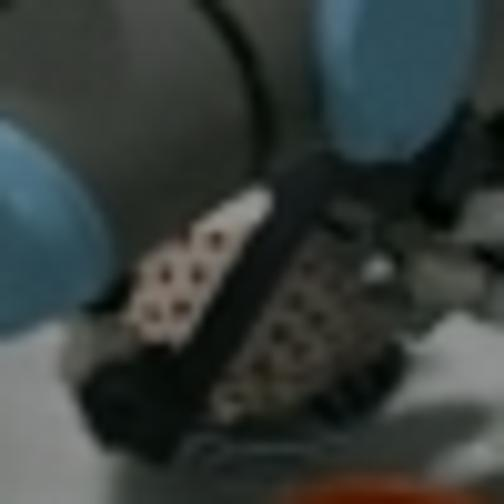

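{"method": "move", "body": {"target": [[0,0,0,0,0,0,0.754,0,0.576,0.696,0.754,0,0.576,0.696,0.754,0,0.576,0.696,0.714,0.678,0.226,0.168,0.4,-0.6,0,0,0.08,0,0,0,0.59,0,-0.08,-0.348,0.645,0,-0.08,-0.348,1.0,0,-0.9,-0.6,-0.657,0.678,0.225,-0.215,0.4,-0.9],[0,0,0,0,0,0,0.754,0,0.576,0.696,0.754,0,0.576,0.696,0.754,0,0.576,0.696,0.714,0.678,0.226,0.168,0.4,-0.6,0.25,-0.122,0.08,0,0,0,0.59,0,-0.08,-0.348,0.645,0,-0.08,-0.348,1.0,0,-0.9,-0.6,-0.657,0.678,0.225,-0.215,0.4,-0.9],[0,0,0,0,0,0,0.754,0,0.576,0.696,0.754,0,0.576,0.696,0.754,0,0.576,0.696,0.714,0.678,0.226,0.168,0.4,-0.6,0.25,-0.122,-0.035,0,0,0,0.59,0,-0.08,-0.348,0.645,0,-0.08,-0.348,1.0,0,-0.9,-0.6,-0.657,0.678,0.225,-0.215,0.4,-0.9]], "speed": [0.12,0.18,0.12], "blend": 0.02}}

{"method": "move", "body": {"target": [[0,0,0,0,0,0,0.754,0,0.576,0.696,0.754,0,0.576,0.696,0.754,0,0.576,0.696,0.714,0.678,0.226,0.168,0.4,-0.6,0,0,-0.0433,0,0,0,0.59,0,-0.08,-0.348,0.645,0,-0.08,-0.348,1.0,0,-0.9,-0.6,-0.657,0.678,0.225,-0.215,0.4,-0.9]], "speed": 0.025, "stop_force": 4, "cameras": ["cam_high"]}}

{"method": "zoom_image", "body": {"camera": "cam_high", "region": [310, 25, 410, 100]}}

Scene clock: 135.83 s.
left_arm: end_effector_position=(+0.8001, +0.6829, +0.2171) hand_goal=(+0.754, +0.000, +0.576, +0.696, +0.754, +0.000, +0.576, +0.696, +0.754, +0.000, +0.576, +0.696, +0.714, +0.678, +0.226, +0.168) hand_measured=(+0.754, +0.000, +0.576, +0.696, +0.754, +0.000, +0.576, +0.696, +0.754, +0.000, +0.576, +0.696, +0.714, +0.678, +0.224, +0.168) hand_current_ma=(-2, +0, +2, +0, -2, +0, +2, +0, -2, +0, +2, +0, +1, -2, -6, -1) hand_state=(goal, goal, goal, goal, goal, goal, goal, goal, goal, goal, goal, goal, goal, goal, goal, goal) hand_current_limit=0.40 hand_speed=-0.60 end_effector_quat_wxyz=(+0.059, -0.470, +0.877, +0.082) | right_arm: end_effector_position=(+0.0800, -0.1902, +0.0548) hand_goal=(+0.590, +0.000, -0.080, -0.348, +0.646, +0.000, -0.080, -0.348, +1.000, +0.000, -0.900, -0.600, -0.656, +0.678, +0.226, -0.214) hand_measured=(+0.630, +0.002, -0.062, -0.344, +0.676, -0.002, -0.062, -0.336, +0.994, +0.000, -0.896, -0.596, -0.652, +0.678, +0.264, -0.192) hand_current_ma=(+111, +2, +35, +7, +80, -1, +38, +21, -9, +0, +6, +4, +4, +0, +134, +72) hand_state=(blocked, goal, goal, goal, blocked, goal, goal, goal, goal, goal, goal, goal, goal, goal, blocked, blocked) hand_current_limit=0.40 hand_speed=-0.90 end_effector_quat_wxyz=(-0.367, +0.785, +0.452, -0.210)
Joint positions: left_arm=[-0.172 -0.682 0.879 1.376 1.369 0.443] | right_arm=[0.767 -1.232 2.364 0.755 0.742 4.292]
Joint torques (N m): left_arm=[0.67 -106.23 -42.14 4.59 -0.22 1.2] | right_arm=[11.15 -32.86 -2.79 1.8 -4.88 1.73]
Wrist force (N, zeroed by zero_wrist_force on right_arm): left_arm=[-0.3 -0.1 0.6] | right_arm=[0.0 1.6 1.2]
Wrist torque (N m, zeroed by zero_wrist_force on right_arm): left_arm=[-0.07 0.07 -0.03] | right_arm=[-0.06 -0.04 0.17]
Wrist force, peak (N, zeroed by zero_wrist_force on right_arm): left_arm=[-0.2 -0.2 1.0] | right_arm=[0.0 2.3 1.6]
Hand target: left_arm +0.8001, +0.6829, +0.2171; +0.059, -0.470, +0.877, +0.082 | right_arm +0.0800, -0.1902, +0.0547; -0.367, +0.785, +0.452, -0.210
Off the commanded pose: left_arm 0.000 m, 0 deg | right_arm 0.000 m, 0 deg.
move: done

Scene clock: 137.93 s.
left_arm: end_effector_position=(+0.8001, +0.6829, +0.2171) hand_goal=(+0.754, +0.000, +0.576, +0.696, +0.754, +0.000, +0.576, +0.696, +0.754, +0.000, +0.576, +0.696, +0.714, +0.678, +0.226, +0.168) hand_measured=(+0.754, +0.000, +0.576, +0.696, +0.754, +0.000, +0.576, +0.696, +0.754, +0.000, +0.576, +0.696, +0.714, +0.678, +0.224, +0.168) hand_current_ma=(-2, +0, +2, +0, -2, +0, +2, +0, -2, +0, +2, +0, +1, -2, -6, -1) hand_state=(goal, goal, goal, goal, goal, goal, goal, goal, goal, goal, goal, goal, goal, goal, goal, goal) hand_current_limit=0.40 hand_speed=-0.60 end_effector_quat_wxyz=(+0.059, -0.470, +0.877, +0.082) | right_arm: end_effector_position=(+0.0800, -0.1902, +0.0287) hand_goal=(+0.590, +0.000, -0.080, -0.348, +0.646, +0.000, -0.080, -0.348, +1.000, +0.000, -0.900, -0.600, -0.656, +0.678, +0.226, -0.214) hand_measured=(+0.588, +0.002, -0.076, -0.344, +0.650, -0.002, -0.076, -0.350, +0.994, +0.000, -0.896, -0.596, -0.652, +0.678, +0.236, -0.208) hand_current_ma=(-3, +2, +5, +4, +7, -1, +4, -3, -9, +0, +6, +4, +4, +0, +22, +13) hand_state=(goal, goal, goal, goal, goal, goal, goal, goal, goal, goal, goal, goal, goal, goal, goal, goal) hand_current_limit=0.40 hand_speed=-0.90 end_effector_quat_wxyz=(-0.367, +0.785, +0.452, -0.210)
Joint positions: left_arm=[-0.172 -0.682 0.879 1.376 1.369 0.443] | right_arm=[0.767 -1.176 2.369 0.694 0.742 4.292]
Joint torques (N m): left_arm=[-1.48 -106.24 -42.55 4.81 -0.47 1.03] | right_arm=[10.03 -34.14 -0.42 1.16 -4.83 1.55]
Wrist force (N, zeroed by zero_wrist_force on right_arm): left_arm=[-0.2 0.5 0.9] | right_arm=[0.0 -0.3 -0.6]
Wrist torque (N m, zeroed by zero_wrist_force on right_arm): left_arm=[-0.01 0.05 -0.03] | right_arm=[0.05 -0.05 0.12]
Wrist force, peak (N, zeroed by zero_wrist_force on right_arm): left_arm=[-0.2 0.5 0.9] | right_arm=[-0.1 2.2 0.9]
Hand target: left_arm +0.8001, +0.6829, +0.2171; +0.059, -0.470, +0.877, +0.082 | right_arm +0.0800, -0.1902, +0.0287; -0.367, +0.785, +0.452, -0.210
Off the commanded pose: left_arm 0.000 m, 0 deg | right_arm 0.000 m, 0 deg.
move: done
Images, in order (width x height): cam_high 672x504.

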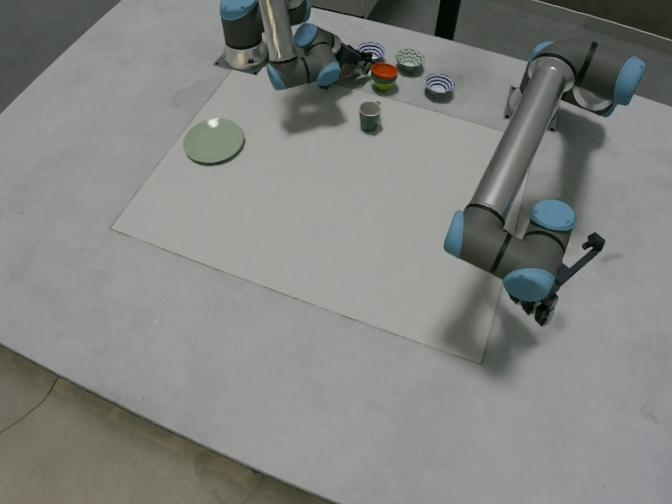

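Scaled by 5.040.

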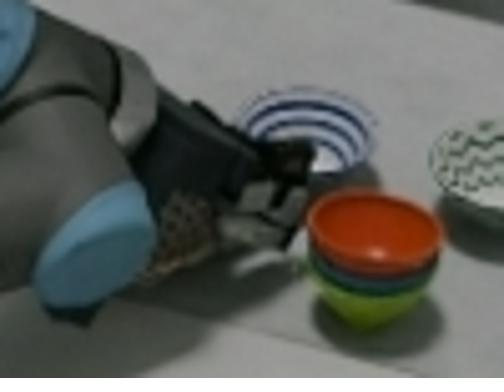

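{"method": "execute_actions", "body": {"actions": [[[0,0,0,0,0,0,0.754,0,0.576,0.696,0.754,0,0.576,0.696,0.754,0,0.576,0.696,0.714,0.678,0.226,0.168,0.4,-0.6,0,0,0,0,0,0,0.72,0,-0.08,-0.348,0.76,0,-0.08,-0.348,1.0,0,-0.9,-0.6,-0.657,0.678,0.225,-0.1,0.4,-0.85]],[[0,0,0,0,0,0,0.754,0,0.576,0.696,0.754,0,0.576,0.696,0.754,0,0.576,0.696,0.714,0.678,0.226,0.168,0.4,-0.6,0,0,0.0,0,0,0,0.84,0,-0.08,-0.348,0.84,0,-0.08,-0.348,1.0,0,-0.9,-0.6,-0.657,0.678,0.225,0.0,0.4,-0.8]],[[0,0,0,0,0,0,0.754,0,0.576,0.696,0.754,0,0.576,0.696,0.754,0,0.576,0.696,0.714,0.678,0.226,0.168,0.4,-0.6,0,0,0,0,0,0,0.84,0,-0.08,-0.348,0.84,0,-0.08,-0.348,1.0,0,-0.9,-0.6,-0.657,0.678,0.225,0.0,0.4,-0.8]]]}}

{"method": "move", "body": {"target": [[0,0,0,0,0,0,0.754,0,0.576,0.696,0.754,0,0.576,0.696,0.754,0,0.576,0.696,0.714,0.678,0.226,0.168,0.4,-0.6,0.0,0.0,0.06,0.0278,0.0481,0,0.9,0,-0.08,-0.348,0.9,0,-0.08,-0.348,1.0,0,-0.9,-0.6,-0.657,0.678,0.225,0.05,0.4,-0.8]], "speed": 0.1, "cameras": ["cam_high"]}}

{"method": "zoom_image", "body": {"camera": "cam_high", "region": [310, 25, 410, 100]}}

Scene clock: 140.07 s.
left_arm: end_effector_position=(+0.8001, +0.6829, +0.2171) hand_goal=(+0.754, +0.000, +0.576, +0.696, +0.754, +0.000, +0.576, +0.696, +0.754, +0.000, +0.576, +0.696, +0.714, +0.678, +0.226, +0.168) hand_measured=(+0.754, +0.000, +0.576, +0.696, +0.754, +0.000, +0.576, +0.696, +0.754, +0.000, +0.576, +0.696, +0.714, +0.678, +0.224, +0.168) hand_current_ma=(-2, +0, +2, +0, -2, +0, +2, +0, -2, +0, +2, +0, +1, -2, -6, -1) hand_state=(goal, goal, goal, goal, goal, goal, goal, goal, goal, goal, goal, goal, goal, goal, goal, goal) hand_current_limit=0.40 hand_speed=-0.60 end_effector_quat_wxyz=(+0.059, -0.470, +0.877, +0.082) | right_arm: end_effector_position=(+0.0800, -0.1902, +0.0287) hand_goal=(+0.840, +0.000, -0.080, -0.348, +0.840, +0.000, -0.080, -0.348, +1.000, +0.000, -0.900, -0.600, -0.656, +0.678, +0.226, +0.000) hand_measured=(+0.822, +0.002, -0.084, -0.350, +0.822, -0.002, -0.082, -0.350, +0.994, +0.000, -0.896, -0.596, -0.652, +0.678, +0.226, -0.002) hand_current_ma=(-41, +2, -4, -1, -41, -1, -2, -3, -9, +0, +6, +4, +4, +0, +0, -5) hand_state=(goal, goal, goal, goal, goal, goal, goal, goal, goal, goal, goal, goal, goal, goal, goal, goal) hand_current_limit=0.40 hand_speed=-0.80 end_effector_quat_wxyz=(-0.367, +0.785, +0.452, -0.210)
Joint positions: left_arm=[-0.172 -0.682 0.879 1.376 1.369 0.443] | right_arm=[0.767 -1.176 2.369 0.694 0.742 4.292]
Joint torques (N m): left_arm=[-0.68 -107.8 -41.81 4.75 0.06 0.66] | right_arm=[10.2 -36.24 -0.21 2.59 -4.56 1.77]
Wrist force (N, zeroed by zero_wrist_force on right_arm): left_arm=[-0.3 0.6 0.6] | right_arm=[-0.1 0.8 -0.1]
Wrist torque (N m, zeroed by zero_wrist_force on right_arm): left_arm=[0.04 0.06 -0.05] | right_arm=[-0.04 -0.05 0.14]
Wrist force, peak (N, zeroed by zero_wrist_force on right_arm): left_arm=[-0.2 -0.9 0.6] | right_arm=[0.1 0.6 -1.1]
Hand target: left_arm +0.8001, +0.6829, +0.2171; +0.059, -0.470, +0.877, +0.082 | right_arm +0.0800, -0.1902, +0.0287; -0.367, +0.785, +0.452, -0.210
Off the commanded pose: left_arm 0.000 m, 0 deg | right_arm 0.000 m, 0 deg.
Step readings (end_effector_position of left_arm | right_arm):
0: (+0.8001, +0.6829, +0.2171) | (+0.0800, -0.1902, +0.0287)
1: (+0.8001, +0.6829, +0.2171) | (+0.0800, -0.1902, +0.0287)
2: (+0.8001, +0.6829, +0.2171) | (+0.0800, -0.1902, +0.0287)
4: (+0.8001, +0.6829, +0.2171) | (+0.0800, -0.1902, +0.0287)
8: (+0.8001, +0.6829, +0.2171) | (+0.0800, -0.1902, +0.0287)
15: (+0.8001, +0.6829, +0.2171) | (+0.0800, -0.1902, +0.0287)
16: (+0.8001, +0.6829, +0.2171) | (+0.0800, -0.1902, +0.0287)
17: (+0.8001, +0.6829, +0.2171) | (+0.0800, -0.1902, +0.0287)
19: (+0.8001, +0.6829, +0.2171) | (+0.0800, -0.1902, +0.0287)
23: (+0.8001, +0.6829, +0.2171) | (+0.0800, -0.1902, +0.0287)
30: (+0.8001, +0.6829, +0.2171) | (+0.0800, -0.1902, +0.0287)
31: (+0.8001, +0.6829, +0.2171) | (+0.0800, -0.1902, +0.0287)
32: (+0.8001, +0.6829, +0.2171) | (+0.0800, -0.1902, +0.0287)
34: (+0.8001, +0.6829, +0.2171) | (+0.0800, -0.1902, +0.0287)
38: (+0.8001, +0.6829, +0.2171) | (+0.0800, -0.1902, +0.0287)
45: (+0.8001, +0.6829, +0.2171) | (+0.0800, -0.1902, +0.0287)

Scene clock: 141.63 s.
left_arm: end_effector_position=(+0.8001, +0.6829, +0.2171) hand_goal=(+0.754, +0.000, +0.576, +0.696, +0.754, +0.000, +0.576, +0.696, +0.754, +0.000, +0.576, +0.696, +0.714, +0.678, +0.226, +0.168) hand_measured=(+0.754, +0.000, +0.576, +0.696, +0.754, +0.000, +0.576, +0.696, +0.754, +0.000, +0.576, +0.696, +0.714, +0.678, +0.224, +0.168) hand_current_ma=(-2, +0, +2, +0, -2, +0, +2, +0, -2, +0, +2, +0, +1, -2, -6, -1) hand_state=(goal, goal, goal, goal, goal, goal, goal, goal, goal, goal, goal, goal, goal, goal, goal, goal) hand_current_limit=0.40 hand_speed=-0.60 end_effector_quat_wxyz=(+0.059, -0.470, +0.877, +0.082) | right_arm: end_effector_position=(+0.0800, -0.1902, +0.0647) hand_goal=(+0.900, +0.000, -0.080, -0.348, +0.900, +0.000, -0.080, -0.348, +1.000, +0.000, -0.900, -0.600, -0.656, +0.678, +0.226, +0.050) hand_measured=(+0.880, +0.002, -0.084, -0.350, +0.884, -0.002, -0.080, -0.348, +0.994, +0.000, -0.896, -0.596, -0.652, +0.678, +0.226, +0.048) hand_current_ma=(-45, +2, -4, -1, -33, -1, +0, +0, -9, +0, +6, +4, +4, +0, -1, -4) hand_state=(goal, goal, goal, goal, goal, goal, goal, goal, goal, goal, goal, goal, goal, goal, goal, goal) hand_current_limit=0.40 hand_speed=-0.80 end_effector_quat_wxyz=(-0.434, +0.751, +0.432, -0.249)
Joint positions: left_arm=[-0.172 -0.682 0.879 1.376 1.369 0.443] | right_arm=[0.662 -1.15 2.407 0.89 0.638 4.032]
Joint torques (N m): left_arm=[2 -105.28 -42.5 4.43 -0.01 0.92] | right_arm=[-5.68 -33.85 1.77 9.56 -5.7 -1.08]
Wrist force (N, zeroed by zero_wrist_force on right_arm): left_arm=[0.0 0.5 0.3] | right_arm=[0.2 -0.4 0.7]
Wrist torque (N m, zeroed by zero_wrist_force on right_arm): left_arm=[0.03 0.02 -0.01] | right_arm=[-0.25 -0.04 0.08]
Wrist force, peak (N, zeroed by zero_wrist_force on right_arm): left_arm=[-0.5 0.6 0.7] | right_arm=[-0.2 1.1 0.1]
Hand target: left_arm +0.8001, +0.6829, +0.2171; +0.059, -0.470, +0.877, +0.082 | right_arm +0.0800, -0.1902, +0.0647; -0.434, +0.751, +0.432, -0.249
Off the commanded pose: left_arm 0.000 m, 0 deg | right_arm 0.000 m, 0 deg.
move: done
Images, in order (width x height): cam_high 672x504.

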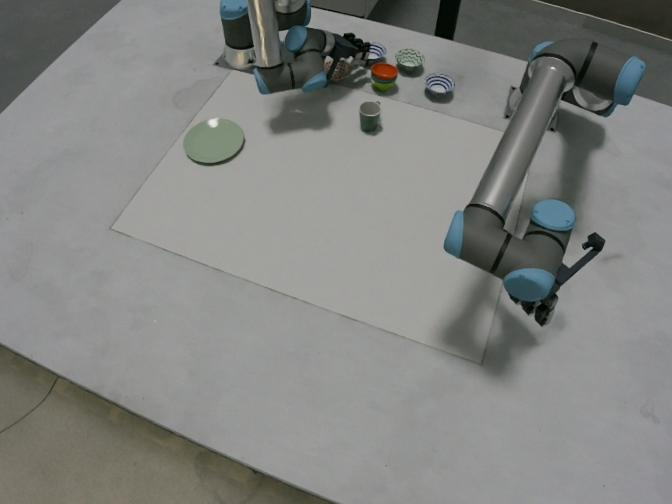

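Scaled by 5.040.

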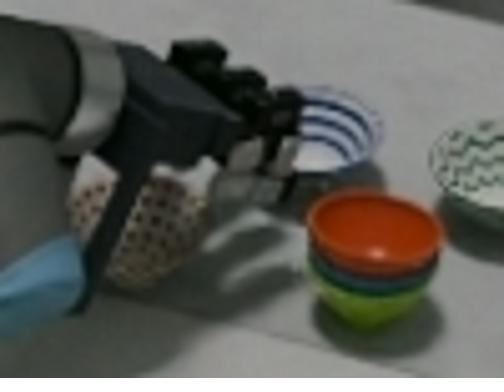

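{"method": "move", "body": {"target": [[0,0,0,0,0,0,0.754,0,0.576,0.696,0.754,0,0.576,0.696,0.754,0,0.576,0.696,0.714,0.678,0.226,0.168,0.4,-0.6,-0.0033,0.006,-0.018,0,0,0,0.9,0,-0.08,-0.348,0.9,0,-0.08,-0.348,1.0,0,-0.9,-0.6,-0.657,0.678,0.225,0.05,0.4,-0.8]], "speed": 0.04}}

{"method": "execute_actions", "body": {"actions": [[[0,0,0,0,0,0,0.754,0,0.576,0.696,0.754,0,0.576,0.696,0.754,0,0.576,0.696,0.714,0.678,0.226,0.168,0.4,-0.6,0,0,0,0,0,0,0.78,0,-0.08,-0.348,0.80,0,-0.08,-0.348,1.0,0,-0.9,-0.6,-0.657,0.678,0.225,-0.05,0.4,-0.85]],[[0,0,0,0,0,0,0.754,0,0.576,0.696,0.754,0,0.576,0.696,0.754,0,0.576,0.696,0.714,0.678,0.226,0.168,0.4,-0.6,0,0,0,0,0,0,0.72,0,-0.08,-0.348,0.75,0,-0.08,-0.348,1.0,0,-0.9,-0.6,-0.657,0.678,0.225,-0.09,0.4,-0.9]],[[0,0,0,0,0,0,0.754,0,0.576,0.696,0.754,0,0.576,0.696,0.754,0,0.576,0.696,0.714,0.678,0.226,0.168,0.4,-0.6,0,0,0,0,0,0,0.72,0,-0.08,-0.348,0.75,0,-0.08,-0.348,1.0,0,-0.9,-0.6,-0.657,0.678,0.225,-0.09,0.4,-0.9]]]}}

Scene clock: 142.83 s.
left_arm: end_effector_position=(+0.8001, +0.6829, +0.2171) hand_goal=(+0.754, +0.000, +0.576, +0.696, +0.754, +0.000, +0.576, +0.696, +0.754, +0.000, +0.576, +0.696, +0.714, +0.678, +0.226, +0.168) hand_measured=(+0.754, +0.000, +0.576, +0.696, +0.754, +0.000, +0.576, +0.696, +0.754, +0.000, +0.576, +0.696, +0.714, +0.678, +0.224, +0.168) hand_current_ma=(-2, +0, +2, +0, -2, +0, +2, +0, -2, +0, +2, +0, +1, -2, -6, -1) hand_state=(goal, goal, goal, goal, goal, goal, goal, goal, goal, goal, goal, goal, goal, goal, goal, goal) hand_current_limit=0.40 hand_speed=-0.60 end_effector_quat_wxyz=(+0.059, -0.470, +0.877, +0.082) | right_arm: end_effector_position=(+0.0781, -0.1867, +0.0540) hand_goal=(+0.900, +0.000, -0.080, -0.348, +0.900, +0.000, -0.080, -0.348, +1.000, +0.000, -0.900, -0.600, -0.656, +0.678, +0.226, +0.050) hand_measured=(+0.880, +0.002, -0.084, -0.350, +0.884, -0.002, -0.080, -0.348, +0.994, +0.000, -0.896, -0.596, -0.652, +0.678, +0.226, +0.048) hand_current_ma=(-44, +2, -4, -1, -33, -1, +0, +0, -9, +0, +6, +4, +4, +0, -1, -4) hand_state=(goal, goal, goal, goal, goal, goal, goal, goal, goal, goal, goal, goal, goal, goal, goal, goal) hand_current_limit=0.40 hand_speed=-0.80 end_effector_quat_wxyz=(-0.434, +0.751, +0.432, -0.249)
Joint positions: left_arm=[-0.172 -0.682 0.879 1.376 1.369 0.443] | right_arm=[0.674 -1.126 2.401 0.858 0.632 4.049]
Joint torques (N m): left_arm=[-0.45 -106.46 -42.47 4.72 0.16 1.02] | right_arm=[11.39 -39.34 -20.5 1.21 -5.55 1.56]
Wrist force (N, zeroed by zero_wrist_force on right_arm): left_arm=[0.0 0.0 0.2] | right_arm=[0.2 -0.2 0.5]
Wrist torque (N m, zeroed by zero_wrist_force on right_arm): left_arm=[-0.02 0.01 0.00] | right_arm=[-0.19 -0.05 0.07]
Wrist force, peak (N, zeroed by zero_wrist_force on right_arm): left_arm=[0.1 -0.1 0.8] | right_arm=[0.6 -0.3 0.9]
Hand target: left_arm +0.8001, +0.6829, +0.2171; +0.059, -0.470, +0.877, +0.082 | right_arm +0.0780, -0.1866, +0.0539; -0.434, +0.751, +0.432, -0.249
Off the commanded pose: left_arm 0.000 m, 0 deg | right_arm 0.000 m, 0 deg.
move: done

Scene clock: 144.53 s.
left_arm: end_effector_position=(+0.8001, +0.6829, +0.2171) hand_goal=(+0.754, +0.000, +0.576, +0.696, +0.754, +0.000, +0.576, +0.696, +0.754, +0.000, +0.576, +0.696, +0.714, +0.678, +0.226, +0.168) hand_measured=(+0.754, +0.000, +0.576, +0.696, +0.754, +0.000, +0.576, +0.696, +0.754, +0.000, +0.576, +0.696, +0.714, +0.678, +0.224, +0.168) hand_current_ma=(-2, +0, +2, +0, -2, +0, +2, +0, -2, +0, +2, +0, +1, -2, -6, -1) hand_state=(goal, goal, goal, goal, goal, goal, goal, goal, goal, goal, goal, goal, goal, goal, goal, goal) hand_current_limit=0.40 hand_speed=-0.60 end_effector_quat_wxyz=(+0.059, -0.470, +0.877, +0.082) | right_arm: end_effector_position=(+0.0780, -0.1866, +0.0539) hand_goal=(+0.720, +0.000, -0.080, -0.348, +0.750, +0.000, -0.080, -0.348, +1.000, +0.000, -0.900, -0.600, -0.656, +0.678, +0.226, -0.090) hand_measured=(+0.722, +0.002, -0.078, -0.350, +0.748, -0.002, -0.080, -0.348, +0.994, +0.000, -0.896, -0.596, -0.652, +0.678, +0.228, -0.084) hand_current_ma=(+2, +2, +1, -1, -2, -1, +0, +0, -9, +0, +6, +4, +4, +0, +3, +13) hand_state=(goal, goal, goal, goal, goal, goal, goal, goal, goal, goal, goal, goal, goal, goal, goal, goal) hand_current_limit=0.40 hand_speed=-0.90 end_effector_quat_wxyz=(-0.434, +0.751, +0.432, -0.249)
Joint positions: left_arm=[-0.172 -0.682 0.879 1.376 1.369 0.443] | right_arm=[0.674 -1.125 2.401 0.858 0.632 4.049]
Joint torques (N m): left_arm=[-0.58 -106.39 -42.45 4.92 0.06 0.84] | right_arm=[10.65 -37.06 -21.12 1.4 -4.47 1.78]
Wrist force (N, zeroed by zero_wrist_force on right_arm): left_arm=[-0.3 0.3 0.5] | right_arm=[0.0 -0.2 0.8]
Wrist torque (N m, zeroed by zero_wrist_force on right_arm): left_arm=[-0.01 0.06 -0.03] | right_arm=[-0.17 -0.02 0.05]
Wrist force, peak (N, zeroed by zero_wrist_force on right_arm): left_arm=[-0.4 -0.2 1.0] | right_arm=[0.2 -0.3 1.0]
Hand target: left_arm +0.8001, +0.6829, +0.2171; +0.059, -0.470, +0.877, +0.082 | right_arm +0.0780, -0.1866, +0.0539; -0.434, +0.751, +0.432, -0.249
Off the commanded pose: left_arm 0.000 m, 0 deg | right_arm 0.000 m, 0 deg.
Step readings (end_effector_position of left_arm | right_arm):
0: (+0.8001, +0.6829, +0.2171) | (+0.0781, -0.1867, +0.0540)
1: (+0.8001, +0.6829, +0.2171) | (+0.0781, -0.1866, +0.0540)
2: (+0.8001, +0.6829, +0.2171) | (+0.0781, -0.1866, +0.0540)
4: (+0.8001, +0.6829, +0.2171) | (+0.0780, -0.1866, +0.0540)
8: (+0.8001, +0.6829, +0.2171) | (+0.0780, -0.1866, +0.0539)
15: (+0.8001, +0.6829, +0.2171) | (+0.0780, -0.1866, +0.0539)
16: (+0.8001, +0.6829, +0.2171) | (+0.0780, -0.1866, +0.0539)
17: (+0.8001, +0.6829, +0.2171) | (+0.0780, -0.1866, +0.0539)
19: (+0.8001, +0.6829, +0.2171) | (+0.0780, -0.1866, +0.0539)
23: (+0.8001, +0.6829, +0.2171) | (+0.0780, -0.1866, +0.0539)
30: (+0.8001, +0.6829, +0.2171) | (+0.0780, -0.1866, +0.0539)
31: (+0.8001, +0.6829, +0.2171) | (+0.0780, -0.1866, +0.0539)
32: (+0.8001, +0.6829, +0.2171) | (+0.0780, -0.1866, +0.0539)
34: (+0.8001, +0.6829, +0.2171) | (+0.0780, -0.1866, +0.0539)
38: (+0.8001, +0.6829, +0.2171) | (+0.0780, -0.1866, +0.0539)
45: (+0.8001, +0.6829, +0.2171) | (+0.0780, -0.1866, +0.0539)

{"method": "execute_actions", "body": {"actions": [[[0,0,0,0,0,0,0.754,0,0.576,0.696,0.754,0,0.576,0.696,0.754,0,0.576,0.696,0.714,0.678,0.226,0.168,0.4,-0.6,0,0,0,0,0,0,0.66,0,-0.08,-0.348,0.70,0,-0.08,-0.348,1.0,0,-0.9,-0.6,-0.657,0.678,0.225,-0.13,0.4,-0.92]],[[0,0,0,0,0,0,0.754,0,0.576,0.696,0.754,0,0.576,0.696,0.754,0,0.576,0.696,0.714,0.678,0.226,0.168,0.4,-0.6,0,0,0,0,0,0,0.66,0,-0.08,-0.348,0.70,0,-0.08,-0.348,1.0,0,-0.9,-0.6,-0.657,0.678,0.225,-0.13,0.4,-0.92]]]}}

Scene clock: 145.90 s.
left_arm: end_effector_position=(+0.8001, +0.6829, +0.2171) hand_goal=(+0.754, +0.000, +0.576, +0.696, +0.754, +0.000, +0.576, +0.696, +0.754, +0.000, +0.576, +0.696, +0.714, +0.678, +0.226, +0.168) hand_measured=(+0.754, +0.000, +0.576, +0.696, +0.754, +0.000, +0.576, +0.696, +0.754, +0.000, +0.576, +0.696, +0.714, +0.678, +0.224, +0.168) hand_current_ma=(-2, +0, +2, +0, -2, +0, +2, +0, -2, +0, +2, +0, +1, -2, -6, -1) hand_state=(goal, goal, goal, goal, goal, goal, goal, goal, goal, goal, goal, goal, goal, goal, goal, goal) hand_current_limit=0.40 hand_speed=-0.60 end_effector_quat_wxyz=(+0.059, -0.470, +0.877, +0.082) | right_arm: end_effector_position=(+0.0780, -0.1866, +0.0539) hand_goal=(+0.660, +0.000, -0.080, -0.348, +0.700, +0.000, -0.080, -0.348, +1.000, +0.000, -0.900, -0.600, -0.656, +0.678, +0.226, -0.130) hand_measured=(+0.690, +0.002, -0.070, -0.346, +0.720, -0.002, -0.074, -0.348, +0.994, +0.000, -0.896, -0.596, -0.652, +0.678, +0.248, -0.102) hand_current_ma=(+75, +2, +19, +1, +46, -1, +9, +0, -9, +0, +6, +4, +4, +0, +67, +95) hand_state=(blocked, goal, goal, goal, goal, goal, goal, goal, goal, goal, goal, goal, goal, goal, blocked, blocked) hand_current_limit=0.40 hand_speed=-0.92 end_effector_quat_wxyz=(-0.434, +0.751, +0.432, -0.249)
Joint positions: left_arm=[-0.172 -0.682 0.879 1.376 1.369 0.443] | right_arm=[0.674 -1.125 2.401 0.858 0.632 4.049]
Joint torques (N m): left_arm=[-2.41 -106.23 -41.59 4.94 -0.23 0.96] | right_arm=[11.85 -37.52 -20.91 1.6 -3.66 1.64]
Wrist force (N, zeroed by zero_wrist_force on right_arm): left_arm=[-0.5 0.2 0.4] | right_arm=[0.3 0.0 1.2]
Wrist torque (N m, zeroed by zero_wrist_force on right_arm): left_arm=[-0.01 0.07 -0.04] | right_arm=[-0.17 -0.08 0.09]
Wrist force, peak (N, zeroed by zero_wrist_force on right_arm): left_arm=[-0.6 0.2 0.5] | right_arm=[0.1 0.1 1.3]
Hand target: left_arm +0.8001, +0.6829, +0.2171; +0.059, -0.470, +0.877, +0.082 | right_arm +0.0780, -0.1866, +0.0539; -0.434, +0.751, +0.432, -0.249
Off the commanded pose: left_arm 0.000 m, 0 deg | right_arm 0.000 m, 0 deg.
Step readings (end_effector_position of left_arm | right_arm):
0: (+0.8001, +0.6829, +0.2171) | (+0.0780, -0.1866, +0.0539)
1: (+0.8001, +0.6829, +0.2171) | (+0.0780, -0.1866, +0.0539)
2: (+0.8001, +0.6829, +0.2171) | (+0.0780, -0.1866, +0.0539)
4: (+0.8001, +0.6829, +0.2171) | (+0.0780, -0.1866, +0.0539)
8: (+0.8001, +0.6829, +0.2171) | (+0.0780, -0.1866, +0.0539)
15: (+0.8001, +0.6829, +0.2171) | (+0.0780, -0.1866, +0.0539)
16: (+0.8001, +0.6829, +0.2171) | (+0.0780, -0.1866, +0.0539)
17: (+0.8001, +0.6829, +0.2171) | (+0.0780, -0.1866, +0.0539)
19: (+0.8001, +0.6829, +0.2171) | (+0.0780, -0.1866, +0.0539)
23: (+0.8001, +0.6829, +0.2171) | (+0.0780, -0.1866, +0.0539)
30: (+0.8001, +0.6829, +0.2171) | (+0.0780, -0.1866, +0.0539)


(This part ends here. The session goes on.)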